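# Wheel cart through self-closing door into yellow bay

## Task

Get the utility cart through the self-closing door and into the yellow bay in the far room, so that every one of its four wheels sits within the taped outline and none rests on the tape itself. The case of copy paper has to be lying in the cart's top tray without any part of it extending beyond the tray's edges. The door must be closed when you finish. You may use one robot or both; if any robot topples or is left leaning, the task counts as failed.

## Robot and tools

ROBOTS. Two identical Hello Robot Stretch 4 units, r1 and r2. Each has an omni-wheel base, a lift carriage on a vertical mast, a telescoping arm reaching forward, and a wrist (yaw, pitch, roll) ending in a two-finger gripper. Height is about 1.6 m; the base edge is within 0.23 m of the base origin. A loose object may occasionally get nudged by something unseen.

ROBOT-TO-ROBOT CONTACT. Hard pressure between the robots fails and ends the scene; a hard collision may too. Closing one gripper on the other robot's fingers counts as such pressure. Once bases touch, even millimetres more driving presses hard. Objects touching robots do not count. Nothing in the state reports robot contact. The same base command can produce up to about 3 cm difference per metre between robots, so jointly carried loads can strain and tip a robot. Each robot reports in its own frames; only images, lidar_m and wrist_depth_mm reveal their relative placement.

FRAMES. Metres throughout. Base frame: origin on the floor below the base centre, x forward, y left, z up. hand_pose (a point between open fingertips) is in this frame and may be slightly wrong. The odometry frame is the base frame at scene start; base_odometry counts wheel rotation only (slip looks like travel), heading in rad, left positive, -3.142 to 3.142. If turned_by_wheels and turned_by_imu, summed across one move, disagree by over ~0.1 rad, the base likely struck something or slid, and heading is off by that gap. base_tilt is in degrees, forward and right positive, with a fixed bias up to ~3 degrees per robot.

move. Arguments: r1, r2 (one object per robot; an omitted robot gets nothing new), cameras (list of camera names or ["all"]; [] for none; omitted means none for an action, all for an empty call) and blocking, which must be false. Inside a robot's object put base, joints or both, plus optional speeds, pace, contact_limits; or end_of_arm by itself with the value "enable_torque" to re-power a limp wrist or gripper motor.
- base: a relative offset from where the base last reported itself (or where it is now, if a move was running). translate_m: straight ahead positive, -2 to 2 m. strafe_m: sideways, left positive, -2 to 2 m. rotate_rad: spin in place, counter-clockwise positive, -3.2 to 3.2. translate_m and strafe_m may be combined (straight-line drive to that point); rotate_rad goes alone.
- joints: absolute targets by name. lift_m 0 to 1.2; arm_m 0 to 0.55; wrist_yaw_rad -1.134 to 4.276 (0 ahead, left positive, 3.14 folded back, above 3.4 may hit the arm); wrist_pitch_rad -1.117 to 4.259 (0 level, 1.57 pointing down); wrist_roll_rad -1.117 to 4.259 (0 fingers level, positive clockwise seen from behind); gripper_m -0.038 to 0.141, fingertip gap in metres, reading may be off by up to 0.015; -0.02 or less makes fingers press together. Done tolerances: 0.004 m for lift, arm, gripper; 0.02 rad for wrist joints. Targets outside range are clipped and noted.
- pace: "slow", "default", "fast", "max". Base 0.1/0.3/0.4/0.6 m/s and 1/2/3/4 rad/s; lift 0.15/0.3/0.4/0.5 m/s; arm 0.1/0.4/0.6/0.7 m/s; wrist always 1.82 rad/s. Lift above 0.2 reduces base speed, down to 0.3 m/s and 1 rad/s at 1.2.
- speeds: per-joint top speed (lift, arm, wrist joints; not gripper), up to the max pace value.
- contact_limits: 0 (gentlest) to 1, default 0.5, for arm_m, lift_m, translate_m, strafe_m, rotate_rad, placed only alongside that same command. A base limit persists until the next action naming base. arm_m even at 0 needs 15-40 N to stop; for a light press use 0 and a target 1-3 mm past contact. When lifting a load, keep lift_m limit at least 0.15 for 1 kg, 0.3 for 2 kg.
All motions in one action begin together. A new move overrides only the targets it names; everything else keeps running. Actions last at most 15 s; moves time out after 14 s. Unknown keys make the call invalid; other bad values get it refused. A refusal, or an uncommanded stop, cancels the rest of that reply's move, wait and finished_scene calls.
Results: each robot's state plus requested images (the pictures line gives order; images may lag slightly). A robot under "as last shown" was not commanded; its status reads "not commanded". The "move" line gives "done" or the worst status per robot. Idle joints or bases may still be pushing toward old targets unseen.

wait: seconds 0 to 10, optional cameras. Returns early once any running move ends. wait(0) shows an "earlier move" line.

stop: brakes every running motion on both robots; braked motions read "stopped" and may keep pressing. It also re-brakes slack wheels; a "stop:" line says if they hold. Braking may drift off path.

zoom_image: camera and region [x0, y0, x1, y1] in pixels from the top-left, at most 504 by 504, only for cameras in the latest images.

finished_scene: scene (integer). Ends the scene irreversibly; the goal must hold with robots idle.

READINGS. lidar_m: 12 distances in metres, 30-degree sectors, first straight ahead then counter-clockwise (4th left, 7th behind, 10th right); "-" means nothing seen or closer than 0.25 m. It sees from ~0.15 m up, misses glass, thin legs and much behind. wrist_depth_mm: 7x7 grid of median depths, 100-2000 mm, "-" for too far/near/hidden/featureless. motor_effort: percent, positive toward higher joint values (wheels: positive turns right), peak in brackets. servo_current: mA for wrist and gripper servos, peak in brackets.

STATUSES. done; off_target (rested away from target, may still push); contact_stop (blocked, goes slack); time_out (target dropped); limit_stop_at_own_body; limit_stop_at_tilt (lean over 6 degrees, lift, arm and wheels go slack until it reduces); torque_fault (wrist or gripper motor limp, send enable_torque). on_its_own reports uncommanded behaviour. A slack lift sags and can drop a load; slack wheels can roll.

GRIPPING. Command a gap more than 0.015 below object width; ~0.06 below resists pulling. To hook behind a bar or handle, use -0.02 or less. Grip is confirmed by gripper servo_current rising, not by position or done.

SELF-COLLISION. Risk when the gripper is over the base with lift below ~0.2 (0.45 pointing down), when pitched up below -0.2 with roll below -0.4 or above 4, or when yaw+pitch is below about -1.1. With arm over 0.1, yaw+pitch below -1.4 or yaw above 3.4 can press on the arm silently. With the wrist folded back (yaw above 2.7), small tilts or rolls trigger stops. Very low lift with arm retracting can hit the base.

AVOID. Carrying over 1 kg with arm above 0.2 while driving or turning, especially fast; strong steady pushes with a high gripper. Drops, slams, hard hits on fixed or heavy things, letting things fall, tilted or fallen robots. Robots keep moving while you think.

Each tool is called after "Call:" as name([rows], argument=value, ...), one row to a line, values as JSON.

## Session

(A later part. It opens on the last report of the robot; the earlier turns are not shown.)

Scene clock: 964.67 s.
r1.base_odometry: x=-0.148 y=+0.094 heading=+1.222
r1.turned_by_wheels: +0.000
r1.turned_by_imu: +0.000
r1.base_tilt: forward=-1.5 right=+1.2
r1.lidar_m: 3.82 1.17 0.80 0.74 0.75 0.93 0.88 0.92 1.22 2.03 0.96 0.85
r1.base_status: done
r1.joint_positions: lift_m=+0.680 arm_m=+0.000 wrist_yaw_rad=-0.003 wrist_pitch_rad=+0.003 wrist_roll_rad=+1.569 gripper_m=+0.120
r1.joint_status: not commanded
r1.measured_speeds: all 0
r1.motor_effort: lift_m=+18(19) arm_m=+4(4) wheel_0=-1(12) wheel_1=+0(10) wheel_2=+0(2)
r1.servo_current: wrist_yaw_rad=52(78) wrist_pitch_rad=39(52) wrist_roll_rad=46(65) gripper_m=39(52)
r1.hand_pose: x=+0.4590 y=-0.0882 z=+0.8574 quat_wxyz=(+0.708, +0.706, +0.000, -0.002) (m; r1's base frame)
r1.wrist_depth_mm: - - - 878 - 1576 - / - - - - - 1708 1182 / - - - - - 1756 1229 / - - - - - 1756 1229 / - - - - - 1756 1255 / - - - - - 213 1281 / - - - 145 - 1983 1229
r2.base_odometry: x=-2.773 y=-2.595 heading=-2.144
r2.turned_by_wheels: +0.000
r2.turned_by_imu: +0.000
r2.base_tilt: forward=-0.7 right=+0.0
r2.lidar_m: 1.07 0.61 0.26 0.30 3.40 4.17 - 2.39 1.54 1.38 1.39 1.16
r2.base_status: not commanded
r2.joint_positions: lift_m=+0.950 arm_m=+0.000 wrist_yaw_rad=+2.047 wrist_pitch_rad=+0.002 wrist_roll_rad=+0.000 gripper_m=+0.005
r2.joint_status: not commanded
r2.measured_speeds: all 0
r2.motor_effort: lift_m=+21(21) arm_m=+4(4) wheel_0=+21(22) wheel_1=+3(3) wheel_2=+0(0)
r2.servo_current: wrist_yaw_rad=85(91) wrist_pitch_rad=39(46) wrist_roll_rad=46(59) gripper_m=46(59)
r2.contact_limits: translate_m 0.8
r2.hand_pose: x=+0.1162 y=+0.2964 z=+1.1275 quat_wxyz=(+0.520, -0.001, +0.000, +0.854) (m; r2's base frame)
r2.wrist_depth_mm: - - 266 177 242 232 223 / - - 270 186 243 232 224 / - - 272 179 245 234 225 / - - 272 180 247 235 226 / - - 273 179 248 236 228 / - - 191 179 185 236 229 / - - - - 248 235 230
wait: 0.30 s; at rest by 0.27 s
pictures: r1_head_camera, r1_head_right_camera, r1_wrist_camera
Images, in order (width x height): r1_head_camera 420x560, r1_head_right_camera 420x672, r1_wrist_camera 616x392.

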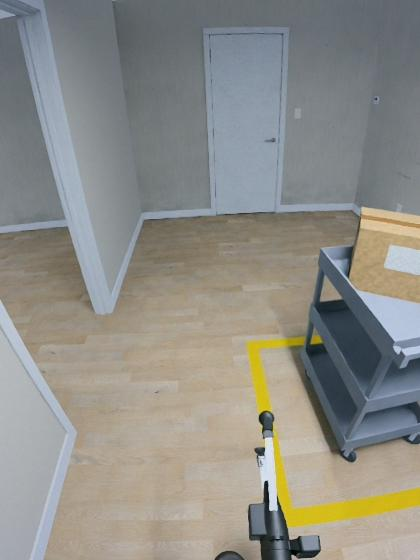

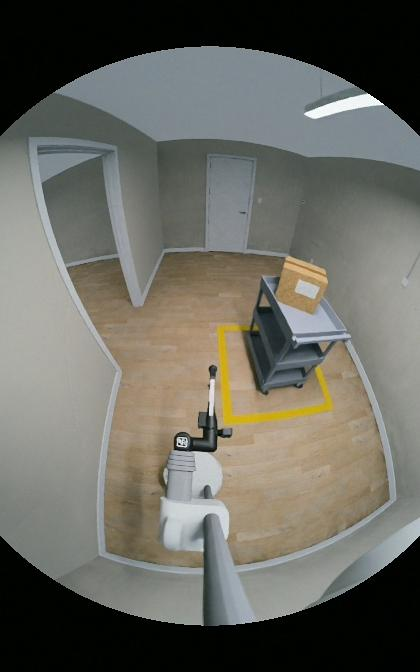

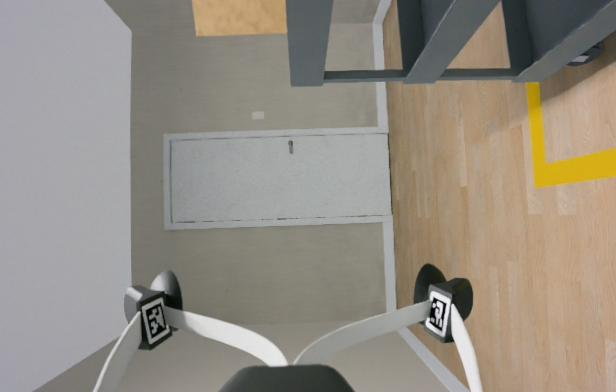

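Call:
move(blocking=false, r2={"base":{"translate_m":-0.139,"strafe_m":0.171},"joints":{"wrist_yaw_rad":1.826},"pace":"slow","speeds":{"wrist_yaw_rad":0.1},"contact_limits":{"translate_m":0.8}})

Call:
wait(seconds=4)

Call:
wait(seconds=1)

Call:
move(blocking=false, r2={"base":{"translate_m":-0.163,"strafe_m":0.405},"joints":{"wrist_yaw_rad":1.426},"pace":"slow","speeds":{"wrist_yaw_rad":0.1},"contact_limits":{"translate_m":0.8}})

Call:
wait(seconds=8)

Call:
wait(seconds=1, cameras=["r2_head_camera","r2_head_left_camera","r2_wrist_camera"])

Scene clock: 979.87 s.
move: r2 moving
r1: as last shown
r1.base_tilt: forward=-1.6 right=+1.3
r1.lidar_m: 3.79 1.17 0.81 0.74 0.77 0.95 0.89 0.91 1.21 2.01 1.00 0.86
r1.motor_effort: lift_m=+19(19) arm_m=+4(4) wheel_0=-1(1) wheel_1=+0(0) wheel_2=+0(0)
r1.servo_current: wrist_yaw_rad=52(72) wrist_pitch_rad=39(52) wrist_roll_rad=52(78) gripper_m=39(46)
r1.wrist_depth_mm: - - - 878 - 1576 - / - - - - - 1708 1138 / - - - - - 1708 1229 / - - - - - 1756 1255 / - - - - - 1708 1229 / - - - - - 213 1229 / - - - 145 - 1983 1229
r2.base_odometry: x=-2.761 y=-2.593 heading=-2.142
r2.turned_by_wheels: +0.001
r2.turned_by_imu: +0.002
r2.base_tilt: forward=-0.7 right=+0.1
r2.lidar_m: 1.06 0.62 0.25 0.27 3.38 4.16 - 2.43 1.55 1.36 1.39 1.19
r2.base_status: translate_m moving; strafe_m moving
r2.joint_positions: lift_m=+0.950 arm_m=+0.000 wrist_yaw_rad=+2.024 wrist_pitch_rad=+0.002 wrist_roll_rad=+0.000 gripper_m=+0.005
r2.joint_status: wrist_yaw_rad moving
r2.measured_speeds: translate_m=-0.032 strafe_m=+0.037 rotate_rad=-0.002 lift_m=+0.000 arm_m=+0.000 wrist_yaw_rad=-0.092 wrist_pitch_rad=+0.000 wrist_roll_rad=+0.000
r2.motor_effort: lift_m=+21(21) arm_m=+4(4) wheel_0=+0(18) wheel_1=+11(11) wheel_2=+7(9)
r2.servo_current: wrist_yaw_rad=247(247) wrist_pitch_rad=39(46) wrist_roll_rad=46(65) gripper_m=46(52)
r2.contact_limits: translate_m 0.8
r2.hand_pose: x=+0.1233 y=+0.2976 z=+1.1275 quat_wxyz=(+0.530, -0.001, +0.000, +0.848) (m; r2's base frame)
r2.wrist_depth_mm: - - 260 176 239 229 222 / - - 260 246 240 229 224 / - - 264 173 242 232 225 / - - 263 177 241 232 226 / - - 266 177 244 234 227 / - - 190 177 240 236 229 / - - 270 - 245 234 229
pictures: none

Scene clock: 982.83 s.
earlier move: r2 done
r1.base_odometry: x=-0.148 y=+0.094 heading=+1.222
r1.turned_by_wheels: +0.000
r1.turned_by_imu: +0.000
r1.base_tilt: forward=-1.6 right=+1.3
r1.lidar_m: 3.80 1.14 0.81 0.74 0.77 0.93 0.88 0.91 1.23 2.01 1.00 0.86
r1.base_status: not commanded
r1.joint_positions: lift_m=+0.680 arm_m=+0.000 wrist_yaw_rad=-0.003 wrist_pitch_rad=+0.003 wrist_roll_rad=+1.569 gripper_m=+0.120
r1.joint_status: not commanded
r1.measured_speeds: all 0
r1.motor_effort: lift_m=+19(19) arm_m=+4(4) wheel_0=-1(2) wheel_1=+0(1) wheel_2=+0(0)
r1.servo_current: wrist_yaw_rad=39(72) wrist_pitch_rad=33(52) wrist_roll_rad=59(78) gripper_m=46(52)
r1.hand_pose: x=+0.4590 y=-0.0882 z=+0.8574 quat_wxyz=(+0.708, +0.706, +0.000, -0.002) (m; r1's base frame)
r1.wrist_depth_mm: - - - 854 - 1618 - / - - - - - 1708 1138 / - - - - - 1756 1229 / - - - - - 1808 1205 / - - - - - 1756 1255 / - - - - - 214 1255 / - - - 145 - 1921 1229
r2.base_odometry: x=-2.554 y=-2.571 heading=-2.143
r2.turned_by_wheels: -0.001
r2.turned_by_imu: +0.001
r2.base_tilt: forward=-0.6 right=+0.0
r2.lidar_m: 1.17 0.49 0.30 2.94 3.22 3.97 - 2.68 1.74 1.57 1.58 1.31
r2.base_status: done
r2.joint_positions: lift_m=+0.950 arm_m=+0.000 wrist_yaw_rad=+1.821 wrist_pitch_rad=+0.002 wrist_roll_rad=+0.000 gripper_m=+0.005
r2.joint_status: all done
r2.measured_speeds: all 0
r2.motor_effort: lift_m=+21(21) arm_m=+4(4) wheel_0=-2(18) wheel_1=-1(12) wheel_2=+9(10)
r2.servo_current: wrist_yaw_rad=52(351) wrist_pitch_rad=39(46) wrist_roll_rad=39(65) gripper_m=52(59)
r2.contact_limits: translate_m 0.8
r2.hand_pose: x=+0.1842 y=+0.3010 z=+1.1275 quat_wxyz=(+0.613, -0.001, +0.000, +0.790) (m; r2's base frame)
r2.wrist_depth_mm: - - 255 169 241 235 229 / - - 257 176 242 236 230 / - - 258 179 244 236 231 / - - 259 172 244 237 234 / - - - 173 244 239 233 / - - 260 173 185 239 236 / - - 263 - 247 239 237
wait: 2.97 of 4 s (r2 has come to rest)
pictures: none

Scene clock: 983.83 s.
r1.base_odometry: x=-0.148 y=+0.094 heading=+1.222
r1.turned_by_wheels: +0.000
r1.turned_by_imu: +0.000
r1.base_tilt: forward=-1.6 right=+1.3
r1.lidar_m: 3.80 1.13 0.78 0.74 0.76 0.92 0.89 0.93 1.22 2.02 0.96 0.85
r1.base_status: not commanded
r1.joint_positions: lift_m=+0.680 arm_m=+0.000 wrist_yaw_rad=-0.003 wrist_pitch_rad=+0.003 wrist_roll_rad=+1.569 gripper_m=+0.120
r1.joint_status: not commanded
r1.measured_speeds: all 0
r1.motor_effort: lift_m=+18(19) arm_m=+4(4) wheel_0=-1(2) wheel_1=+0(1) wheel_2=+0(0)
r1.servo_current: wrist_yaw_rad=33(72) wrist_pitch_rad=39(52) wrist_roll_rad=52(78) gripper_m=39(52)
r1.hand_pose: x=+0.4590 y=-0.0882 z=+0.8574 quat_wxyz=(+0.708, +0.706, +0.000, -0.002) (m; r1's base frame)
r1.wrist_depth_mm: - - - 878 - 1576 - / - - - - - 1708 1138 / - - - - - 1756 1205 / - - - - - 1756 1229 / - - - - - 1756 1205 / - - - - - 213 1281 / - - - 145 - 1921 1229
r2.base_odometry: x=-2.554 y=-2.571 heading=-2.143
r2.turned_by_wheels: +0.000
r2.turned_by_imu: +0.000
r2.base_tilt: forward=-0.6 right=+0.1
r2.lidar_m: 1.15 0.50 0.30 2.99 3.18 3.94 - 2.68 1.73 1.57 1.58 1.30
r2.base_status: done
r2.joint_positions: lift_m=+0.950 arm_m=+0.000 wrist_yaw_rad=+1.821 wrist_pitch_rad=+0.002 wrist_roll_rad=+0.000 gripper_m=+0.005
r2.joint_status: all done
r2.measured_speeds: all 0
r2.motor_effort: lift_m=+20(21) arm_m=+4(4) wheel_0=-2(18) wheel_1=-1(12) wheel_2=+9(10)
r2.servo_current: wrist_yaw_rad=39(351) wrist_pitch_rad=33(46) wrist_roll_rad=52(65) gripper_m=46(59)
r2.contact_limits: translate_m 0.8
r2.hand_pose: x=+0.1842 y=+0.3010 z=+1.1275 quat_wxyz=(+0.613, -0.001, +0.000, +0.790) (m; r2's base frame)
r2.wrist_depth_mm: - - 256 169 240 235 229 / - - 256 176 241 235 230 / - - 259 178 244 236 231 / - - 259 172 245 237 234 / - - - 173 246 239 234 / - - 260 172 185 239 236 / - - 264 - 247 239 236
wait: 1.00 s; at rest by 0.27 s
pictures: none

Scene clock: 984.33 s.
move: r2 moving
r1: as last shown
r1.lidar_m: 3.81 1.15 0.76 0.73 0.76 0.94 0.89 0.91 1.22 2.03 1.01 0.84
r1.motor_effort: lift_m=+19(19) arm_m=+4(4) wheel_0=-1(2) wheel_1=+0(0) wheel_2=+0(0)
r1.servo_current: wrist_yaw_rad=33(59) wrist_pitch_rad=39(52) wrist_roll_rad=59(65) gripper_m=39(46)
r1.wrist_depth_mm: - - - 866 - 1537 - / - - - - - 1708 1160 / - - - - - 1708 1205 / - - - - - 1808 1255 / - - - - - 1756 1255 / - - - - - 214 1229 / - - - 145 - 1983 1229
r2.base_odometry: x=-2.542 y=-2.573 heading=-2.143
r2.turned_by_wheels: +0.001
r2.turned_by_imu: +0.001
r2.base_tilt: forward=-0.7 right=+0.1
r2.lidar_m: 1.18 0.48 0.31 2.95 3.20 3.94 - 2.68 1.75 1.59 1.59 1.28
r2.base_status: translate_m moving; strafe_m moving
r2.joint_positions: lift_m=+0.950 arm_m=+0.000 wrist_yaw_rad=+1.782 wrist_pitch_rad=+0.002 wrist_roll_rad=+0.000 gripper_m=+0.005
r2.joint_status: wrist_yaw_rad moving
r2.measured_speeds: translate_m=-0.018 strafe_m=+0.045 rotate_rad=-0.002 lift_m=+0.000 arm_m=+0.000 wrist_yaw_rad=-0.087 wrist_pitch_rad=+0.000 wrist_roll_rad=+0.000
r2.motor_effort: lift_m=+21(21) arm_m=+4(4) wheel_0=-5(8) wheel_1=+5(5) wheel_2=+9(10)
r2.servo_current: wrist_yaw_rad=33(85) wrist_pitch_rad=46(46) wrist_roll_rad=46(59) gripper_m=46(52)
r2.contact_limits: translate_m 0.8
r2.hand_pose: x=+0.1959 y=+0.3003 z=+1.1275 quat_wxyz=(+0.629, -0.001, +0.000, +0.778) (m; r2's base frame)
r2.wrist_depth_mm: - - 254 170 242 236 231 / - - 255 177 243 237 232 / - - 257 172 245 239 235 / - - 258 172 246 241 236 / - - 262 172 246 241 236 / - - 189 173 186 242 238 / - - 263 - 249 241 239
pictures: none

Scene clock: 989.57 s.
earlier move: r2 off_target
r1.base_odometry: x=-0.148 y=+0.094 heading=+1.222
r1.turned_by_wheels: +0.000
r1.turned_by_imu: +0.000
r1.base_tilt: forward=-1.6 right=+1.3
r1.lidar_m: 3.79 1.16 0.79 0.74 0.76 0.96 0.86 0.93 1.21 2.02 0.97 0.85
r1.base_status: not commanded
r1.joint_positions: lift_m=+0.680 arm_m=+0.000 wrist_yaw_rad=-0.003 wrist_pitch_rad=+0.003 wrist_roll_rad=+1.569 gripper_m=+0.120
r1.joint_status: not commanded
r1.measured_speeds: all 0
r1.motor_effort: lift_m=+19(19) arm_m=+4(4) wheel_0=-1(2) wheel_1=+0(1) wheel_2=+0(0)
r1.servo_current: wrist_yaw_rad=78(78) wrist_pitch_rad=39(52) wrist_roll_rad=52(78) gripper_m=39(52)
r1.hand_pose: x=+0.4590 y=-0.0882 z=+0.8574 quat_wxyz=(+0.708, +0.706, +0.000, -0.002) (m; r1's base frame)
r1.wrist_depth_mm: - - - 878 - 1576 - / - - - - - 1708 1182 / - - - - - 1708 1229 / - - - - - 1756 1229 / - - - - - 1756 1229 / - - - - - 213 1255 / - - - 145 - 1863 1281
r2.base_odometry: x=-2.126 y=-2.653 heading=-2.144
r2.turned_by_wheels: -0.001
r2.turned_by_imu: -0.063
r2.base_tilt: forward=-0.6 right=+0.1
r2.lidar_m: 0.83 0.38 0.38 2.75 2.75 3.25 - 3.77 2.30 2.01 2.01 1.46
r2.base_status: done
r2.joint_positions: lift_m=+0.950 arm_m=+0.000 wrist_yaw_rad=+1.403 wrist_pitch_rad=+0.002 wrist_roll_rad=+0.000 gripper_m=+0.005
r2.joint_status: wrist_yaw_rad off_target (ended at +1.403, target +1.426)
r2.measured_speeds: all 0
r2.on_its_own: wrist_yaw_rad is at rest, and its servo_current (137 mA) is outside its rest range (0 to 104 mA)
r2.motor_effort: lift_m=+20(21) arm_m=-4(5) wheel_0=-8(19) wheel_1=-13(13) wheel_2=+11(14)
r2.servo_current: wrist_yaw_rad=137(150) wrist_pitch_rad=46(46) wrist_roll_rad=46(78) gripper_m=46(59)
r2.contact_limits: translate_m 0.8
r2.hand_pose: x=+0.3055 y=+0.2697 z=+1.1275 quat_wxyz=(+0.764, +0.000, +0.001, +0.645) (m; r2's base frame)
r2.wrist_depth_mm: - - - 243 242 242 - / - - - 243 244 245 244 / - - - 245 245 246 247 / - - - 246 247 247 247 / - - - 217 198 250 249 / - - 250 180 175 251 250 / - - - - 251 252 251
wait: 5.23 of 8 s (r2 has come to rest)
pictures: none

Scene clock: 990.57 s.
r1.base_odometry: x=-0.148 y=+0.094 heading=+1.222
r1.turned_by_wheels: +0.000
r1.turned_by_imu: +0.000
r1.base_tilt: forward=-1.6 right=+1.3
r1.lidar_m: 3.81 1.16 0.79 0.74 0.77 0.95 0.88 0.93 1.22 2.01 0.98 0.84
r1.base_status: not commanded
r1.joint_positions: lift_m=+0.680 arm_m=+0.000 wrist_yaw_rad=-0.003 wrist_pitch_rad=+0.003 wrist_roll_rad=+1.569 gripper_m=+0.120
r1.joint_status: not commanded
r1.measured_speeds: all 0
r1.motor_effort: lift_m=+19(19) arm_m=+4(4) wheel_0=-1(2) wheel_1=+0(1) wheel_2=+0(0)
r1.servo_current: wrist_yaw_rad=39(78) wrist_pitch_rad=39(52) wrist_roll_rad=59(78) gripper_m=46(52)
r1.hand_pose: x=+0.4590 y=-0.0882 z=+0.8574 quat_wxyz=(+0.708, +0.706, +0.000, -0.002) (m; r1's base frame)
r1.wrist_depth_mm: - - - 878 - 1618 - / - - - - - 1708 1160 / - - - - - 1661 1229 / - - - - - 1808 1229 / - - - - - 1756 1229 / - - - - - 213 1281 / - - - 145 - 1863 1229
r2.base_odometry: x=-2.126 y=-2.653 heading=-2.144
r2.turned_by_wheels: +0.000
r2.turned_by_imu: -0.007
r2.base_tilt: forward=-0.6 right=+0.1
r2.lidar_m: 0.82 0.35 0.40 2.73 2.74 3.23 - 3.83 2.27 2.02 2.03 1.46
r2.base_status: done
r2.joint_positions: lift_m=+0.950 arm_m=+0.000 wrist_yaw_rad=+1.403 wrist_pitch_rad=+0.002 wrist_roll_rad=+0.000 gripper_m=+0.005
r2.joint_status: wrist_yaw_rad off_target (ended at +1.403, target +1.426)
r2.measured_speeds: all 0
r2.on_its_own: wrist_yaw_rad is at rest, and its servo_current (143 mA) is outside its rest range (0 to 104 mA)
r2.motor_effort: lift_m=+20(21) arm_m=-5(5) wheel_0=-6(19) wheel_1=-12(13) wheel_2=+9(14)
r2.servo_current: wrist_yaw_rad=143(150) wrist_pitch_rad=46(46) wrist_roll_rad=46(78) gripper_m=46(59)
r2.contact_limits: translate_m 0.8
r2.hand_pose: x=+0.3055 y=+0.2697 z=+1.1275 quat_wxyz=(+0.764, +0.000, +0.001, +0.645) (m; r2's base frame)
r2.wrist_depth_mm: - - - 244 243 245 245 / - - - 245 245 245 246 / - - - 246 247 247 248 / - - - 248 247 248 249 / - - - 216 248 249 251 / - - 250 176 177 250 252 / - - - - 252 252 253
wait: 1.00 s; at rest by 0.27 s
pictures: r2_head_camera, r2_head_left_camera, r2_wrist_camera
Images, in order (width x height): r2_head_camera 420x560, r2_head_left_camera 420x672, r2_wrist_camera 616x392.

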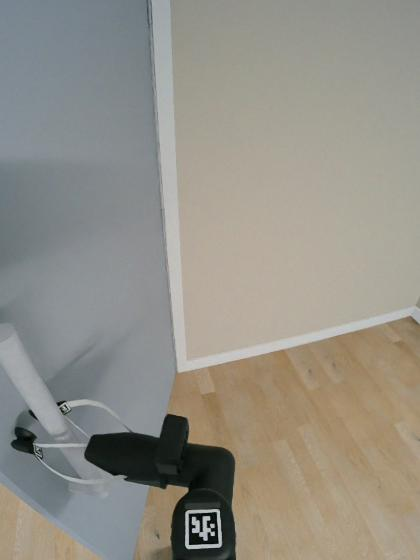

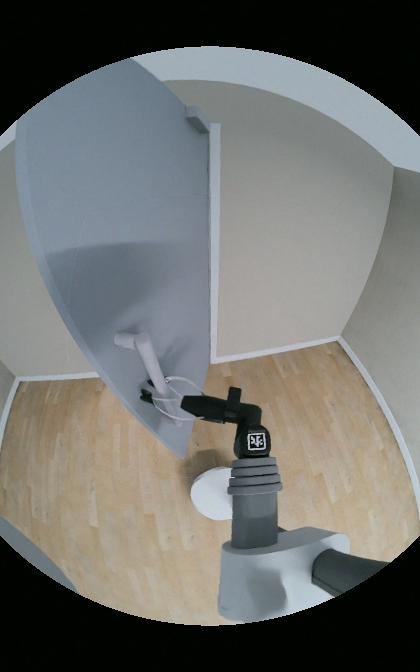

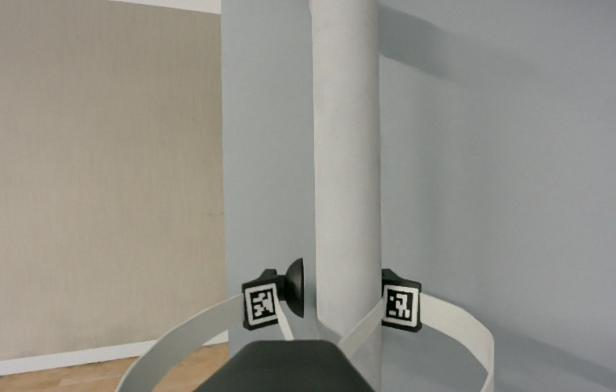

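Call:
move(blocking=false, r2={"base":{"translate_m":-0.031,"strafe_m":0.382},"joints":{"wrist_yaw_rad":1.14},"pace":"slow","speeds":{"wrist_yaw_rad":0.07},"contact_limits":{"translate_m":0.8}})

Call:
wait(seconds=6)

Call:
wait(seconds=1, cameras=["r2_head_camera","r2_head_left_camera","r2_wrist_camera"])

Scene clock: 1022.50 s.
move: r2 moving
r1: as last shown
r1.lidar_m: 3.79 1.18 0.80 0.74 0.76 0.95 0.87 0.92 1.22 2.01 0.99 0.88
r1.servo_current: wrist_yaw_rad=46(65) wrist_pitch_rad=46(46) wrist_roll_rad=46(52) gripper_m=39(46)
r1.wrist_depth_mm: - - - 878 - 1576 - / - - - - - 1756 1160 / - - - - - 1708 1205 / - - - - - 1756 1229 / - - - - - 1756 1255 / - - - - - 213 1229 / - - - 145 - 1983 1255
r2.base_odometry: x=-2.114 y=-2.660 heading=-2.144
r2.turned_by_wheels: +0.000
r2.turned_by_imu: -0.002
r2.base_tilt: forward=-0.6 right=+0.1
r2.lidar_m: 0.79 0.36 0.37 2.71 2.71 3.23 - 3.87 2.34 2.03 2.04 1.45
r2.base_status: translate_m moving; strafe_m moving
r2.joint_positions: lift_m=+0.950 arm_m=+0.000 wrist_yaw_rad=+1.381 wrist_pitch_rad=+0.002 wrist_roll_rad=+0.000 gripper_m=+0.005
r2.joint_status: wrist_yaw_rad moving
r2.measured_speeds: translate_m=-0.004 strafe_m=+0.053 rotate_rad=-0.001 lift_m=+0.000 arm_m=+0.000 wrist_yaw_rad=-0.066 wrist_pitch_rad=+0.000 wrist_roll_rad=+0.000
r2.motor_effort: lift_m=+21(21) arm_m=-5(5) wheel_0=-9(13) wheel_1=-3(11) wheel_2=+12(13)
r2.servo_current: wrist_yaw_rad=78(163) wrist_pitch_rad=39(46) wrist_roll_rad=59(59) gripper_m=46(59)
r2.contact_limits: translate_m 0.8
r2.hand_pose: x=+0.3112 y=+0.2668 z=+1.1275 quat_wxyz=(+0.771, +0.000, +0.001, +0.637) (m; r2's base frame)
r2.wrist_depth_mm: - - 245 244 245 246 247 / - - 244 244 247 247 249 / - - 246 180 247 249 250 / - - 248 246 250 250 251 / - - - 209 250 251 253 / - - 251 172 176 252 254 / - - - - 252 255 257
pictures: none

Scene clock: 1028.27 s.
earlier move: r2 done
r1.base_odometry: x=-0.148 y=+0.094 heading=+1.222
r1.turned_by_wheels: +0.000
r1.turned_by_imu: +0.000
r1.base_tilt: forward=-1.6 right=+1.3
r1.lidar_m: 3.80 1.17 0.79 0.73 0.76 0.92 0.88 0.94 1.22 2.02 0.98 0.85
r1.base_status: not commanded
r1.joint_positions: lift_m=+0.680 arm_m=+0.000 wrist_yaw_rad=-0.003 wrist_pitch_rad=+0.003 wrist_roll_rad=+1.569 gripper_m=+0.120
r1.joint_status: not commanded
r1.measured_speeds: all 0
r1.motor_effort: lift_m=+19(19) arm_m=+4(4) wheel_0=-1(2) wheel_1=+0(1) wheel_2=+0(0)
r1.servo_current: wrist_yaw_rad=52(72) wrist_pitch_rad=39(52) wrist_roll_rad=39(85) gripper_m=46(52)
r1.hand_pose: x=+0.4590 y=-0.0882 z=+0.8574 quat_wxyz=(+0.708, +0.706, +0.000, -0.002) (m; r1's base frame)
r1.wrist_depth_mm: - - - 878 - 1576 - / - - - - - 1756 1182 / - - - - - 1756 1229 / - - - - - 1808 1255 / - - - - - 1808 1255 / - - - - - 214 1229 / - - - 145 - 1983 1255
r2.base_odometry: x=-1.788 y=-2.835 heading=-2.144
r2.turned_by_wheels: +0.000
r2.turned_by_imu: -0.166
r2.base_tilt: forward=-0.6 right=+0.0
r2.lidar_m: 0.64 0.39 1.25 1.92 2.31 2.52 3.84 4.63 3.10 2.46 2.43 1.45
r2.base_status: done
r2.joint_positions: lift_m=+0.950 arm_m=+0.000 wrist_yaw_rad=+1.125 wrist_pitch_rad=+0.002 wrist_roll_rad=+0.000 gripper_m=+0.005
r2.joint_status: all done
r2.measured_speeds: all 0
r2.motor_effort: lift_m=+20(21) arm_m=-7(7) wheel_0=-1(21) wheel_1=-9(16) wheel_2=+8(15)
r2.servo_current: wrist_yaw_rad=85(163) wrist_pitch_rad=39(46) wrist_roll_rad=39(59) gripper_m=46(59)
r2.contact_limits: translate_m 0.8
r2.hand_pose: x=+0.3743 y=+0.2226 z=+1.1275 quat_wxyz=(+0.846, +0.000, +0.001, +0.533) (m; r2's base frame)
r2.wrist_depth_mm: - - 244 175 256 262 266 / - - 247 175 257 262 267 / - - 248 179 259 264 270 / - - 249 176 259 265 270 / - - 252 176 262 265 271 / - - 188 177 183 268 272 / - - 252 - 265 267 276
wait: 5.77 of 6 s (r2 has come to rest)
pictures: none

Scene clock: 1029.27 s.
r1.base_odometry: x=-0.148 y=+0.094 heading=+1.222
r1.turned_by_wheels: +0.000
r1.turned_by_imu: +0.000
r1.base_tilt: forward=-1.6 right=+1.2
r1.lidar_m: 3.80 1.17 0.77 0.73 0.77 0.96 0.89 0.92 1.24 2.01 1.00 0.86
r1.base_status: not commanded
r1.joint_positions: lift_m=+0.680 arm_m=+0.000 wrist_yaw_rad=-0.003 wrist_pitch_rad=+0.003 wrist_roll_rad=+1.569 gripper_m=+0.120
r1.joint_status: not commanded
r1.measured_speeds: all 0
r1.motor_effort: lift_m=+19(19) arm_m=+4(4) wheel_0=-1(2) wheel_1=+0(1) wheel_2=+0(0)
r1.servo_current: wrist_yaw_rad=59(72) wrist_pitch_rad=46(52) wrist_roll_rad=39(85) gripper_m=46(52)
r1.hand_pose: x=+0.4590 y=-0.0882 z=+0.8574 quat_wxyz=(+0.708, +0.706, +0.000, -0.002) (m; r1's base frame)
r1.wrist_depth_mm: - - - 866 - 1618 - / - - - - - 1756 1160 / - - - - - 1756 1205 / - - - - - 1756 1205 / - - - - - 1808 1229 / - - - - - 213 1255 / - - - 145 - 1921 1255
r2.base_odometry: x=-1.788 y=-2.835 heading=-2.144
r2.turned_by_wheels: +0.000
r2.turned_by_imu: +0.000
r2.base_tilt: forward=-0.6 right=+0.0
r2.lidar_m: 0.61 0.38 1.26 1.92 2.29 2.53 3.85 4.65 3.11 2.47 2.42 1.49
r2.base_status: done
r2.joint_positions: lift_m=+0.950 arm_m=+0.000 wrist_yaw_rad=+1.125 wrist_pitch_rad=+0.002 wrist_roll_rad=+0.000 gripper_m=+0.005
r2.joint_status: all done
r2.measured_speeds: all 0
r2.motor_effort: lift_m=+21(21) arm_m=-7(7) wheel_0=-2(21) wheel_1=-9(16) wheel_2=+8(15)
r2.servo_current: wrist_yaw_rad=85(163) wrist_pitch_rad=46(46) wrist_roll_rad=46(59) gripper_m=46(59)
r2.contact_limits: translate_m 0.8
r2.hand_pose: x=+0.3743 y=+0.2226 z=+1.1275 quat_wxyz=(+0.846, +0.000, +0.001, +0.533) (m; r2's base frame)
r2.wrist_depth_mm: - - 245 175 256 262 267 / - - 247 174 257 262 266 / - - 247 178 258 264 270 / - - 249 176 259 265 271 / - - 251 176 260 265 273 / - - 187 177 182 268 274 / - - 251 - 264 267 273
wait: 1.00 s; at rest by 0.27 s
pictures: r2_head_camera, r2_head_left_camera, r2_wrist_camera
Images, in order (width x height): r2_head_camera 420x560, r2_head_left_camera 420x672, r2_wrist_camera 616x392.

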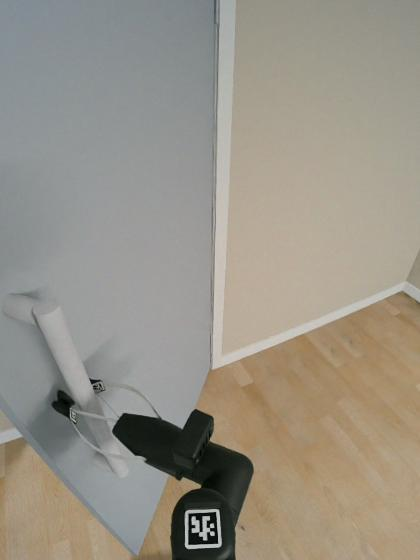

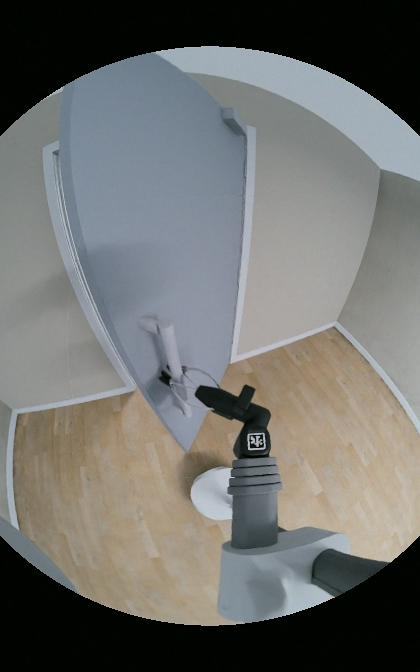

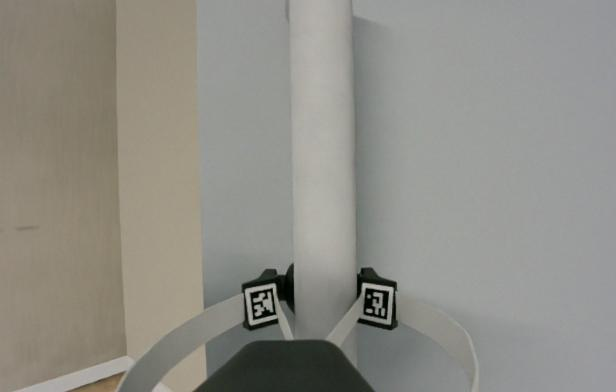

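Call:
move(blocking=false, r2={"base":{"translate_m":0.039,"strafe_m":0.37},"joints":{"wrist_yaw_rad":0.97},"pace":"slow","speeds":{"wrist_yaw_rad":0.05},"contact_limits":{"translate_m":0.8}})

Call:
wait(seconds=6)

Call:
wait(seconds=1, cameras=["r2_head_camera","r2_head_left_camera","r2_wrist_camera"])

Scene clock: 1036.57 s.
move: r2 moving
r1: as last shown
r1.base_tilt: forward=-1.5 right=+1.3
r1.lidar_m: 3.80 1.14 0.80 0.74 0.77 0.95 0.89 0.92 1.20 2.01 1.00 0.85
r1.motor_effort: lift_m=+18(19) arm_m=+4(4) wheel_0=-1(2) wheel_1=+0(0) wheel_2=+0(0)
r1.servo_current: wrist_yaw_rad=59(65) wrist_pitch_rad=39(46) wrist_roll_rad=39(52) gripper_m=46(46)
r1.wrist_depth_mm: - - - 866 - 1618 - / - - - - - 1756 1138 / - - - - - 1708 1229 / - - - - - 1756 1255 / - - - - - 1808 1229 / - - - - - 213 1229 / - - - 145 - 1921 1229
r2.base_odometry: x=-1.778 y=-2.843 heading=-2.145
r2.turned_by_wheels: -0.001
r2.turned_by_imu: +0.000
r2.base_tilt: forward=-0.6 right=+0.1
r2.lidar_m: 0.63 0.40 1.24 1.87 2.30 2.51 3.78 4.67 3.11 2.50 2.44 1.44
r2.base_status: translate_m moving; strafe_m moving
r2.joint_positions: lift_m=+0.950 arm_m=+0.000 wrist_yaw_rad=+1.110 wrist_pitch_rad=+0.002 wrist_roll_rad=+0.000 gripper_m=+0.005
r2.joint_status: wrist_yaw_rad moving
r2.measured_speeds: translate_m=+0.006 strafe_m=+0.053 rotate_rad=+0.001 lift_m=+0.000 arm_m=+0.000 wrist_yaw_rad=-0.048 wrist_pitch_rad=+0.000 wrist_roll_rad=+0.000
r2.motor_effort: lift_m=+21(21) arm_m=-7(7) wheel_0=-6(13) wheel_1=+0(8) wheel_2=+1(9)
r2.servo_current: wrist_yaw_rad=46(98) wrist_pitch_rad=39(46) wrist_roll_rad=46(59) gripper_m=52(52)
r2.contact_limits: translate_m 0.8
r2.hand_pose: x=+0.3776 y=+0.2194 z=+1.1275 quat_wxyz=(+0.850, +0.000, +0.001, +0.527) (m; r2's base frame)
r2.wrist_depth_mm: - - 245 176 256 263 268 / - - 246 176 257 264 267 / - - 248 177 259 263 271 / - - 249 177 259 266 270 / - - 251 177 262 267 272 / - - 187 177 183 270 274 / - - 251 - 265 268 277
pictures: none

Scene clock: 1041.60 s.
earlier move: r2 done
r1.base_odometry: x=-0.148 y=+0.094 heading=+1.222
r1.turned_by_wheels: +0.000
r1.turned_by_imu: +0.000
r1.base_tilt: forward=-1.6 right=+1.3
r1.lidar_m: 3.80 1.17 0.81 0.74 0.78 0.96 0.88 0.92 1.21 2.01 1.00 0.86
r1.base_status: not commanded
r1.joint_positions: lift_m=+0.680 arm_m=+0.000 wrist_yaw_rad=-0.003 wrist_pitch_rad=+0.003 wrist_roll_rad=+1.569 gripper_m=+0.120
r1.joint_status: not commanded
r1.measured_speeds: all 0
r1.motor_effort: lift_m=+19(19) arm_m=+4(4) wheel_0=-2(2) wheel_1=+0(1) wheel_2=+0(0)
r1.servo_current: wrist_yaw_rad=26(72) wrist_pitch_rad=46(52) wrist_roll_rad=46(72) gripper_m=46(52)
r1.hand_pose: x=+0.4590 y=-0.0882 z=+0.8574 quat_wxyz=(+0.708, +0.706, +0.000, -0.002) (m; r1's base frame)
r1.wrist_depth_mm: - - - 866 - 1537 - / - - - - - 1708 1160 / - - - - - 1808 1182 / - - - - - 1708 1229 / - - - - - 1808 1229 / - - - - - 213 1281 / - - - 145 - 1921 1229
r2.base_odometry: x=-1.499 y=-3.069 heading=-2.144
r2.turned_by_wheels: +0.001
r2.turned_by_imu: -0.196
r2.base_tilt: forward=-0.5 right=+0.1
r2.lidar_m: 0.56 0.38 0.90 1.19 1.96 2.00 2.61 4.92 4.28 2.94 2.79 1.40
r2.base_status: done
r2.joint_positions: lift_m=+0.950 arm_m=+0.000 wrist_yaw_rad=+0.955 wrist_pitch_rad=+0.002 wrist_roll_rad=+0.000 gripper_m=+0.005
r2.joint_status: all done
r2.measured_speeds: all 0
r2.motor_effort: lift_m=+20(21) arm_m=-7(7) wheel_0=-2(20) wheel_1=-8(16) wheel_2=+9(9)
r2.servo_current: wrist_yaw_rad=91(137) wrist_pitch_rad=39(46) wrist_roll_rad=46(65) gripper_m=46(59)
r2.contact_limits: translate_m 0.8
r2.hand_pose: x=+0.4091 y=+0.1849 z=+1.1275 quat_wxyz=(+0.888, +0.000, +0.001, +0.459) (m; r2's base frame)
r2.wrist_depth_mm: - - 250 179 262 267 272 / - - 251 182 260 267 272 / - - 253 181 263 271 276 / - - 254 181 265 271 276 / - - 255 182 266 272 277 / - - 187 181 183 272 278 / - 115 255 - 270 274 282
wait: 5.03 of 6 s (r2 has come to rest)
pictures: none

Scene clock: 1042.60 s.
r1.base_odometry: x=-0.148 y=+0.094 heading=+1.222
r1.turned_by_wheels: +0.000
r1.turned_by_imu: +0.000
r1.base_tilt: forward=-1.6 right=+1.3
r1.lidar_m: 3.79 1.13 0.77 0.73 0.76 0.98 0.89 0.91 1.24 2.02 1.02 0.84
r1.base_status: not commanded
r1.joint_positions: lift_m=+0.680 arm_m=+0.000 wrist_yaw_rad=-0.003 wrist_pitch_rad=+0.003 wrist_roll_rad=+1.569 gripper_m=+0.120
r1.joint_status: not commanded
r1.measured_speeds: all 0
r1.motor_effort: lift_m=+19(19) arm_m=+4(4) wheel_0=-1(2) wheel_1=+0(1) wheel_2=+0(0)
r1.servo_current: wrist_yaw_rad=52(72) wrist_pitch_rad=46(52) wrist_roll_rad=52(72) gripper_m=39(52)
r1.hand_pose: x=+0.4590 y=-0.0882 z=+0.8574 quat_wxyz=(+0.708, +0.706, +0.000, -0.002) (m; r1's base frame)
r1.wrist_depth_mm: - - - 878 - 1618 - / - - - - - 1756 1138 / - - - - - 1708 1229 / - - - - - 1756 1229 / - - - - - 1756 1229 / - - - - - 213 1255 / - - - 145 - 1863 1281
r2.base_odometry: x=-1.499 y=-3.069 heading=-2.144
r2.turned_by_wheels: +0.000
r2.turned_by_imu: +0.000
r2.base_tilt: forward=-0.6 right=+0.1
r2.lidar_m: 0.56 0.39 0.92 1.20 1.93 2.02 2.63 4.90 4.30 3.01 2.79 1.39
r2.base_status: done
r2.joint_positions: lift_m=+0.950 arm_m=+0.000 wrist_yaw_rad=+0.955 wrist_pitch_rad=+0.002 wrist_roll_rad=+0.000 gripper_m=+0.005
r2.joint_status: all done
r2.measured_speeds: all 0
r2.motor_effort: lift_m=+20(21) arm_m=-7(7) wheel_0=-2(20) wheel_1=-8(16) wheel_2=+9(9)
r2.servo_current: wrist_yaw_rad=85(137) wrist_pitch_rad=46(46) wrist_roll_rad=39(65) gripper_m=52(59)
r2.contact_limits: translate_m 0.8
r2.hand_pose: x=+0.4091 y=+0.1849 z=+1.1275 quat_wxyz=(+0.888, +0.000, +0.001, +0.459) (m; r2's base frame)
r2.wrist_depth_mm: - - 249 179 260 266 272 / - - 249 181 262 270 273 / - - 253 183 265 270 276 / - - 253 181 265 272 277 / - - 254 182 266 272 277 / - - 187 182 182 273 278 / - 115 257 - 271 273 281
wait: 1.00 s; at rest by 0.27 s
pictures: r2_head_camera, r2_head_left_camera, r2_wrist_camera
Images, in order (width x height): r2_head_camera 420x560, r2_head_left_camera 420x672, r2_wrist_camera 616x392.

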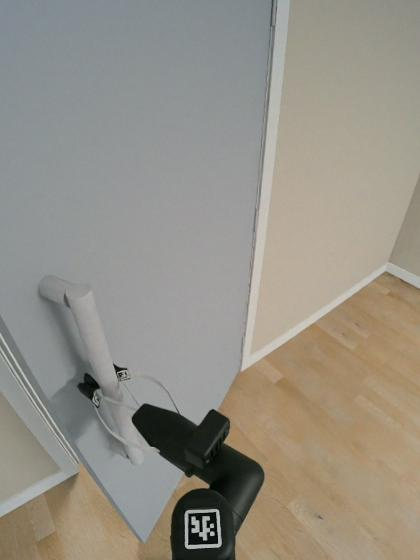

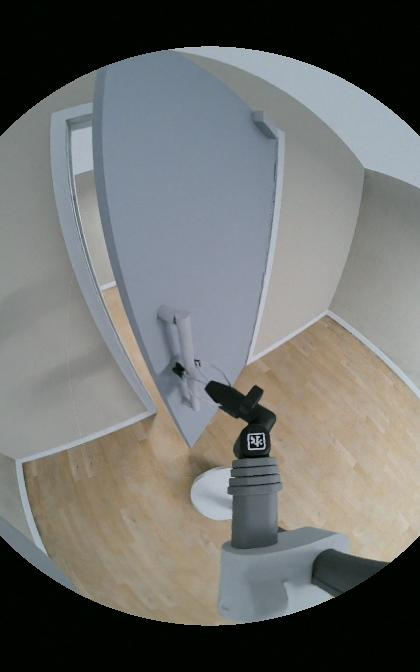

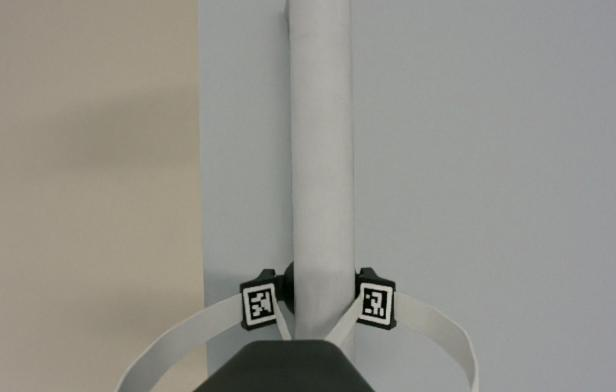

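Call:
move(blocking=false, r2={"base":{"translate_m":0.035,"strafe_m":0.33},"joints":{"wrist_yaw_rad":0.83},"pace":"slow","speeds":{"wrist_yaw_rad":0.05},"contact_limits":{"translate_m":0.8}})

Call:
wait(seconds=6)

Call:
wait(seconds=1, cameras=["r2_head_camera","r2_head_left_camera"])

Scene clock: 1051.13 s.
move: r2 moving
r1: as last shown
r1.lidar_m: 3.78 1.14 0.80 0.73 0.76 0.96 0.88 0.92 1.22 2.02 1.00 0.88
r1.motor_effort: lift_m=+18(19) arm_m=+4(4) wheel_0=-1(1) wheel_1=+0(0) wheel_2=+0(0)
r1.servo_current: wrist_yaw_rad=52(65) wrist_pitch_rad=46(46) wrist_roll_rad=52(52) gripper_m=39(46)
r1.wrist_depth_mm: - - - 866 - 1661 - / - - - - - 1708 1138 / - - - - - 1756 1229 / - - - - - 1756 1229 / - - - - - 1863 1229 / - - - - - 213 1229 / - - - 145 - 1921 1255
r2.base_odometry: x=-1.488 y=-3.078 heading=-2.145
r2.turned_by_wheels: -0.001
r2.turned_by_imu: +0.000
r2.base_tilt: forward=-0.6 right=+0.1
r2.lidar_m: 0.55 0.38 0.88 1.18 1.94 1.99 2.62 4.90 4.33 2.98 2.81 1.38
r2.base_status: translate_m moving; strafe_m moving
r2.joint_positions: lift_m=+0.950 arm_m=+0.000 wrist_yaw_rad=+0.941 wrist_pitch_rad=+0.002 wrist_roll_rad=+0.000 gripper_m=+0.005
r2.joint_status: wrist_yaw_rad moving
r2.measured_speeds: translate_m=+0.006 strafe_m=+0.053 rotate_rad=+0.001 lift_m=+0.000 arm_m=+0.000 wrist_yaw_rad=-0.050 wrist_pitch_rad=+0.000 wrist_roll_rad=+0.000
r2.motor_effort: lift_m=+20(21) arm_m=-7(7) wheel_0=-12(12) wheel_1=-1(6) wheel_2=+3(9)
r2.servo_current: wrist_yaw_rad=20(124) wrist_pitch_rad=39(46) wrist_roll_rad=46(59) gripper_m=52(52)
r2.contact_limits: translate_m 0.8
r2.hand_pose: x=+0.4116 y=+0.1816 z=+1.1275 quat_wxyz=(+0.891, +0.000, +0.001, +0.453) (m; r2's base frame)
r2.wrist_depth_mm: - - 249 180 262 268 273 / - - 251 182 262 270 274 / - - 252 181 263 271 276 / - - 254 181 265 272 278 / - - 255 182 266 273 279 / - - 186 182 182 274 281 / - 115 255 - 270 274 283
pictures: none

Scene clock: 1055.53 s.
earlier move: r2 done
r1.base_odometry: x=-0.148 y=+0.094 heading=+1.222
r1.turned_by_wheels: +0.000
r1.turned_by_imu: +0.000
r1.base_tilt: forward=-1.6 right=+1.3
r1.lidar_m: 3.80 1.17 0.79 0.74 0.76 0.95 0.90 0.92 1.21 2.02 0.98 0.85
r1.base_status: not commanded
r1.joint_positions: lift_m=+0.680 arm_m=+0.000 wrist_yaw_rad=-0.003 wrist_pitch_rad=+0.003 wrist_roll_rad=+1.569 gripper_m=+0.120
r1.joint_status: not commanded
r1.measured_speeds: all 0
r1.motor_effort: lift_m=+19(19) arm_m=+4(4) wheel_0=-1(2) wheel_1=+0(1) wheel_2=+0(0)
r1.servo_current: wrist_yaw_rad=52(72) wrist_pitch_rad=39(59) wrist_roll_rad=39(78) gripper_m=46(52)
r1.hand_pose: x=+0.4590 y=-0.0882 z=+0.8574 quat_wxyz=(+0.708, +0.706, +0.000, -0.002) (m; r1's base frame)
r1.wrist_depth_mm: - - - 866 - 1537 - / - - - - - 1708 1160 / - - - - - 1756 1205 / - - - - - 1756 1229 / - - - - - 1756 1229 / - - - - - 213 1255 / - - - 145 - 1983 1229
r2.base_odometry: x=-1.241 y=-3.279 heading=-2.145
r2.turned_by_wheels: +0.000
r2.turned_by_imu: -0.274
r2.base_tilt: forward=-0.6 right=+0.0
r2.lidar_m: 0.43 0.42 0.55 0.62 0.95 1.71 1.88 2.96 5.24 3.76 3.08 1.36
r2.base_status: done
r2.joint_positions: lift_m=+0.950 arm_m=+0.000 wrist_yaw_rad=+0.814 wrist_pitch_rad=+0.002 wrist_roll_rad=+0.000 gripper_m=+0.005
r2.joint_status: all done
r2.measured_speeds: all 0
r2.motor_effort: lift_m=+21(21) arm_m=-6(7) wheel_0=-6(21) wheel_1=-9(14) wheel_2=+4(9)
r2.servo_current: wrist_yaw_rad=104(124) wrist_pitch_rad=39(46) wrist_roll_rad=39(59) gripper_m=46(52)
r2.contact_limits: translate_m 0.8
r2.hand_pose: x=+0.4327 y=+0.1496 z=+1.1275 quat_wxyz=(+0.918, +0.000, +0.001, +0.396) (m; r2's base frame)
r2.wrist_depth_mm: 387 389 245 180 271 283 300 / 387 394 246 181 273 286 298 / 389 392 248 181 273 286 301 / 392 394 250 182 274 289 303 / 394 397 250 182 276 290 304 / 399 397 190 183 184 293 306 / 399 399 250 - 282 289 310
wait: 4.40 of 6 s (r2 has come to rest)
pictures: none

Scene clock: 1056.53 s.
r1.base_odometry: x=-0.148 y=+0.094 heading=+1.222
r1.turned_by_wheels: +0.000
r1.turned_by_imu: +0.000
r1.base_tilt: forward=-1.6 right=+1.3
r1.lidar_m: 3.81 1.16 0.75 0.74 0.76 0.97 0.87 0.90 1.22 2.02 1.01 0.84
r1.base_status: not commanded
r1.joint_positions: lift_m=+0.680 arm_m=+0.000 wrist_yaw_rad=-0.003 wrist_pitch_rad=+0.003 wrist_roll_rad=+1.569 gripper_m=+0.120
r1.joint_status: not commanded
r1.measured_speeds: all 0
r1.motor_effort: lift_m=+18(19) arm_m=+4(4) wheel_0=-1(2) wheel_1=+0(1) wheel_2=+0(0)
r1.servo_current: wrist_yaw_rad=59(72) wrist_pitch_rad=46(59) wrist_roll_rad=52(78) gripper_m=46(52)
r1.hand_pose: x=+0.4590 y=-0.0882 z=+0.8574 quat_wxyz=(+0.708, +0.706, +0.000, -0.002) (m; r1's base frame)
r1.wrist_depth_mm: - - - 878 - 1618 - / - - - - - 1661 1182 / - - - - - 1756 1255 / - - - - - 1808 1281 / - - - - - 1756 1255 / - - - - - 214 1255 / - - - 145 - 1983 1255
r2.base_odometry: x=-1.241 y=-3.279 heading=-2.145
r2.turned_by_wheels: +0.001
r2.turned_by_imu: -0.007
r2.base_tilt: forward=-0.6 right=+0.0
r2.lidar_m: 0.43 0.43 0.53 0.64 0.96 1.71 1.91 2.98 5.25 3.76 3.07 1.39
r2.base_status: done
r2.joint_positions: lift_m=+0.950 arm_m=+0.000 wrist_yaw_rad=+0.814 wrist_pitch_rad=+0.002 wrist_roll_rad=+0.000 gripper_m=+0.005
r2.joint_status: all done
r2.measured_speeds: translate_m=+0.000 strafe_m=-0.001 rotate_rad=+0.001 lift_m=+0.000 arm_m=+0.000 wrist_yaw_rad=+0.000 wrist_pitch_rad=+0.000 wrist_roll_rad=+0.000
r2.motor_effort: lift_m=+21(21) arm_m=-6(7) wheel_0=-4(21) wheel_1=-8(14) wheel_2=+7(9)
r2.servo_current: wrist_yaw_rad=85(124) wrist_pitch_rad=39(46) wrist_roll_rad=52(59) gripper_m=52(52)
r2.contact_limits: translate_m 0.8
r2.hand_pose: x=+0.4327 y=+0.1496 z=+1.1275 quat_wxyz=(+0.918, +0.000, +0.001, +0.396) (m; r2's base frame)
r2.wrist_depth_mm: 384 387 246 183 272 285 300 / 387 389 248 182 273 287 301 / 387 392 249 185 274 289 301 / 389 394 251 185 274 290 303 / 392 397 250 186 278 291 304 / 392 397 187 183 186 296 307 / 394 397 249 - 283 290 310
wait: 1.00 s; no rest
pictures: r2_head_camera, r2_head_left_camera
Images, in order (width x height): r2_head_camera 420x560, r2_head_left_camera 420x672.

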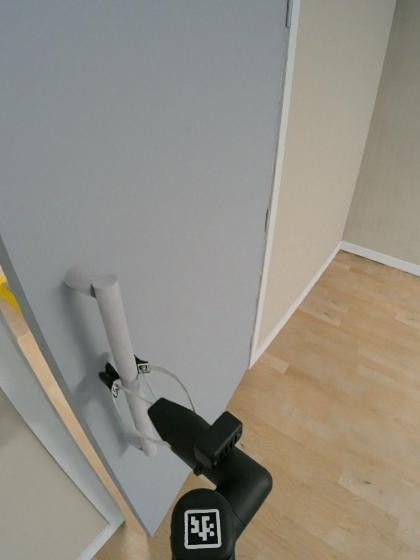

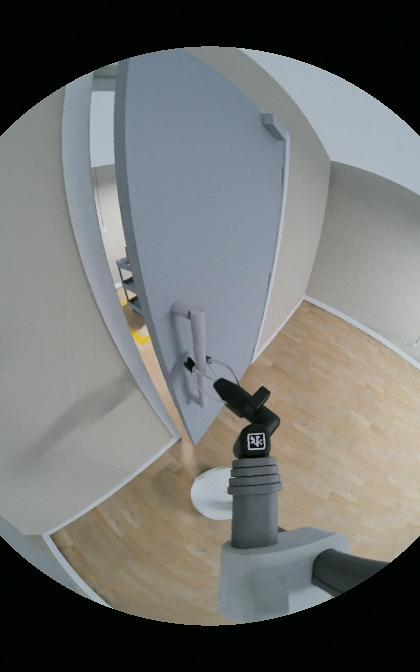

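Call:
move(blocking=false, r2={"base":{"translate_m":0.06,"strafe_m":0.15},"joints":{"wrist_yaw_rad":0.77},"pace":"slow","speeds":{"wrist_yaw_rad":0.05},"contact_limits":{"translate_m":0.6}})

Call:
wait(seconds=6)

Call:
wait(seconds=1, cameras=["r2_head_camera","r2_head_left_camera"])

Scene clock: 1065.63 s.
move: r2 moving
r1: as last shown
r1.base_tilt: forward=-1.6 right=+1.2
r1.lidar_m: 3.78 1.15 0.80 0.73 0.75 0.95 0.88 0.92 1.22 2.02 1.00 0.84
r1.motor_effort: lift_m=+19(19) arm_m=+4(4) wheel_0=-2(2) wheel_1=+0(1) wheel_2=+0(0)
r1.servo_current: wrist_yaw_rad=52(59) wrist_pitch_rad=33(46) wrist_roll_rad=59(65) gripper_m=46(46)
r1.wrist_depth_mm: - - - 866 - 1576 - / - - - - - 1661 1160 / - - - - - 1756 1229 / - - - - - 1808 1229 / - - - - - 1756 1255 / - - - - - 213 1281 / - - - 145 - 1983 1255
r2.base_odometry: x=-1.234 y=-3.289 heading=-2.145
r2.turned_by_wheels: -0.001
r2.turned_by_imu: -0.001
r2.base_tilt: forward=-0.6 right=+0.0
r2.lidar_m: 0.42 0.40 0.53 0.59 0.97 1.71 1.90 2.97 5.26 3.79 3.07 1.36
r2.base_status: translate_m moving; strafe_m moving
r2.joint_positions: lift_m=+0.950 arm_m=+0.000 wrist_yaw_rad=+0.804 wrist_pitch_rad=+0.002 wrist_roll_rad=+0.000 gripper_m=+0.005
r2.joint_status: wrist_yaw_rad moving
r2.measured_speeds: translate_m=+0.019 strafe_m=+0.046 rotate_rad=-0.001 lift_m=+0.000 arm_m=+0.000 wrist_yaw_rad=-0.051 wrist_pitch_rad=+0.000 wrist_roll_rad=+0.000
r2.motor_effort: lift_m=+21(21) arm_m=-7(7) wheel_0=-10(14) wheel_1=+1(7) wheel_2=+0(8)
r2.servo_current: wrist_yaw_rad=52(98) wrist_pitch_rad=39(46) wrist_roll_rad=52(52) gripper_m=46(59)
r2.contact_limits: translate_m 0.6
r2.hand_pose: x=+0.4341 y=+0.1470 z=+1.1275 quat_wxyz=(+0.920, +0.000, +0.001, +0.391) (m; r2's base frame)
r2.wrist_depth_mm: 375 377 245 184 271 286 298 / 377 377 248 181 274 287 301 / 379 382 248 182 274 289 301 / 379 382 250 184 274 290 304 / 382 384 251 185 278 291 307 / 384 387 190 182 186 296 307 / 384 387 249 - 283 296 312
pictures: none

Scene clock: 1068.03 s.
earlier move: r2 done
r1.base_odometry: x=-0.148 y=+0.094 heading=+1.222
r1.turned_by_wheels: +0.000
r1.turned_by_imu: +0.000
r1.base_tilt: forward=-1.5 right=+1.2
r1.lidar_m: 3.77 1.16 0.79 0.74 0.76 0.93 0.88 0.92 1.23 2.00 1.01 0.84
r1.base_status: not commanded
r1.joint_positions: lift_m=+0.680 arm_m=+0.000 wrist_yaw_rad=-0.003 wrist_pitch_rad=+0.003 wrist_roll_rad=+1.569 gripper_m=+0.120
r1.joint_status: not commanded
r1.measured_speeds: all 0
r1.motor_effort: lift_m=+19(19) arm_m=+4(4) wheel_0=-1(2) wheel_1=+0(1) wheel_2=+0(0)
r1.servo_current: wrist_yaw_rad=52(72) wrist_pitch_rad=39(52) wrist_roll_rad=33(72) gripper_m=46(46)
r1.hand_pose: x=+0.4590 y=-0.0882 z=+0.8574 quat_wxyz=(+0.708, +0.706, +0.000, -0.002) (m; r1's base frame)
r1.wrist_depth_mm: - - - 866 - 1618 - / - - - - - 1756 1160 / - - - - - 1756 1205 / - - - - - 1756 1205 / - - - - - 1808 1205 / - - - - - 213 1281 / - - - 145 - 1921 1255
r2.base_odometry: x=-1.148 y=-3.411 heading=-2.146
r2.turned_by_wheels: +0.000
r2.turned_by_imu: -0.029
r2.base_tilt: forward=-0.6 right=+0.1
r2.lidar_m: 0.42 0.39 0.38 0.44 0.65 1.67 1.82 2.80 5.42 3.93 3.14 1.06
r2.base_status: done
r2.joint_positions: lift_m=+0.950 arm_m=+0.000 wrist_yaw_rad=+0.757 wrist_pitch_rad=+0.002 wrist_roll_rad=+0.000 gripper_m=+0.005
r2.joint_status: all done
r2.measured_speeds: all 0
r2.motor_effort: lift_m=+21(21) arm_m=-7(7) wheel_0=-10(20) wheel_1=-5(7) wheel_2=+2(11)
r2.servo_current: wrist_yaw_rad=65(98) wrist_pitch_rad=39(46) wrist_roll_rad=52(59) gripper_m=52(59)
r2.contact_limits: translate_m 0.6
r2.hand_pose: x=+0.4407 y=+0.1346 z=+1.1275 quat_wxyz=(+0.929, +0.000, +0.001, +0.370) (m; r2's base frame)
r2.wrist_depth_mm: 229 224 240 170 258 267 277 / 230 227 242 171 259 270 279 / 233 228 242 178 260 271 281 / 233 230 243 173 263 272 283 / 235 230 244 174 263 273 285 / 236 232 238 174 182 278 286 / 237 230 246 - 267 274 287
wait: 2.40 of 6 s (r2 has come to rest)
pictures: none

Scene clock: 1069.03 s.
r1.base_odometry: x=-0.148 y=+0.094 heading=+1.222
r1.turned_by_wheels: +0.000
r1.turned_by_imu: +0.000
r1.base_tilt: forward=-1.6 right=+1.3
r1.lidar_m: 3.80 1.16 0.79 0.72 0.76 0.95 0.87 0.91 1.20 2.02 0.99 0.85
r1.base_status: not commanded
r1.joint_positions: lift_m=+0.680 arm_m=+0.000 wrist_yaw_rad=-0.003 wrist_pitch_rad=+0.003 wrist_roll_rad=+1.569 gripper_m=+0.120
r1.joint_status: not commanded
r1.measured_speeds: all 0
r1.motor_effort: lift_m=+19(19) arm_m=+4(4) wheel_0=-1(2) wheel_1=+1(1) wheel_2=+0(0)
r1.servo_current: wrist_yaw_rad=52(72) wrist_pitch_rad=39(52) wrist_roll_rad=52(72) gripper_m=46(46)
r1.hand_pose: x=+0.4590 y=-0.0882 z=+0.8574 quat_wxyz=(+0.708, +0.706, +0.000, -0.002) (m; r1's base frame)
r1.wrist_depth_mm: - - - 854 - 1576 - / - - - - - 1708 1160 / - - - - - 1756 1205 / - - - - - 1756 1255 / - - - - - 1756 1255 / - - - - - 213 1229 / - - - 145 - 1921 1255
r2.base_odometry: x=-1.148 y=-3.411 heading=-2.146
r2.turned_by_wheels: +0.000
r2.turned_by_imu: +0.000
r2.base_tilt: forward=-0.6 right=+0.1
r2.lidar_m: 0.41 0.39 0.39 0.44 0.67 1.65 1.83 2.79 5.41 3.93 3.13 1.08
r2.base_status: done
r2.joint_positions: lift_m=+0.950 arm_m=+0.000 wrist_yaw_rad=+0.757 wrist_pitch_rad=+0.002 wrist_roll_rad=+0.000 gripper_m=+0.005
r2.joint_status: all done
r2.measured_speeds: all 0
r2.motor_effort: lift_m=+21(21) arm_m=-6(7) wheel_0=-10(20) wheel_1=-5(7) wheel_2=+4(11)
r2.servo_current: wrist_yaw_rad=85(98) wrist_pitch_rad=33(46) wrist_roll_rad=39(59) gripper_m=46(59)
r2.contact_limits: translate_m 0.6
r2.hand_pose: x=+0.4407 y=+0.1346 z=+1.1275 quat_wxyz=(+0.929, +0.000, +0.001, +0.370) (m; r2's base frame)
r2.wrist_depth_mm: 229 224 247 179 264 276 283 / 231 227 248 182 266 276 283 / 233 228 249 181 267 277 286 / 233 229 252 181 268 278 287 / 235 229 253 182 270 281 290 / 236 231 189 182 183 282 291 / 236 229 252 - 274 281 294
wait: 1.00 s; at rest by 0.27 s
pictures: r2_head_camera, r2_head_left_camera
Images, in order (width x height): r2_head_camera 420x560, r2_head_left_camera 420x672.

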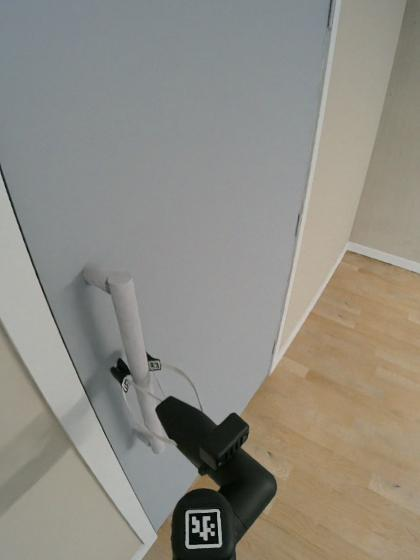

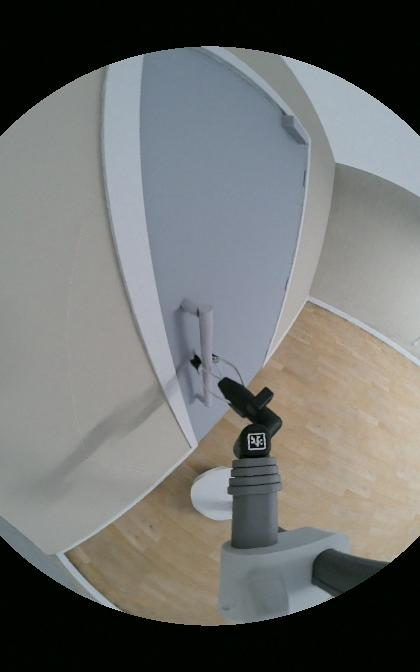

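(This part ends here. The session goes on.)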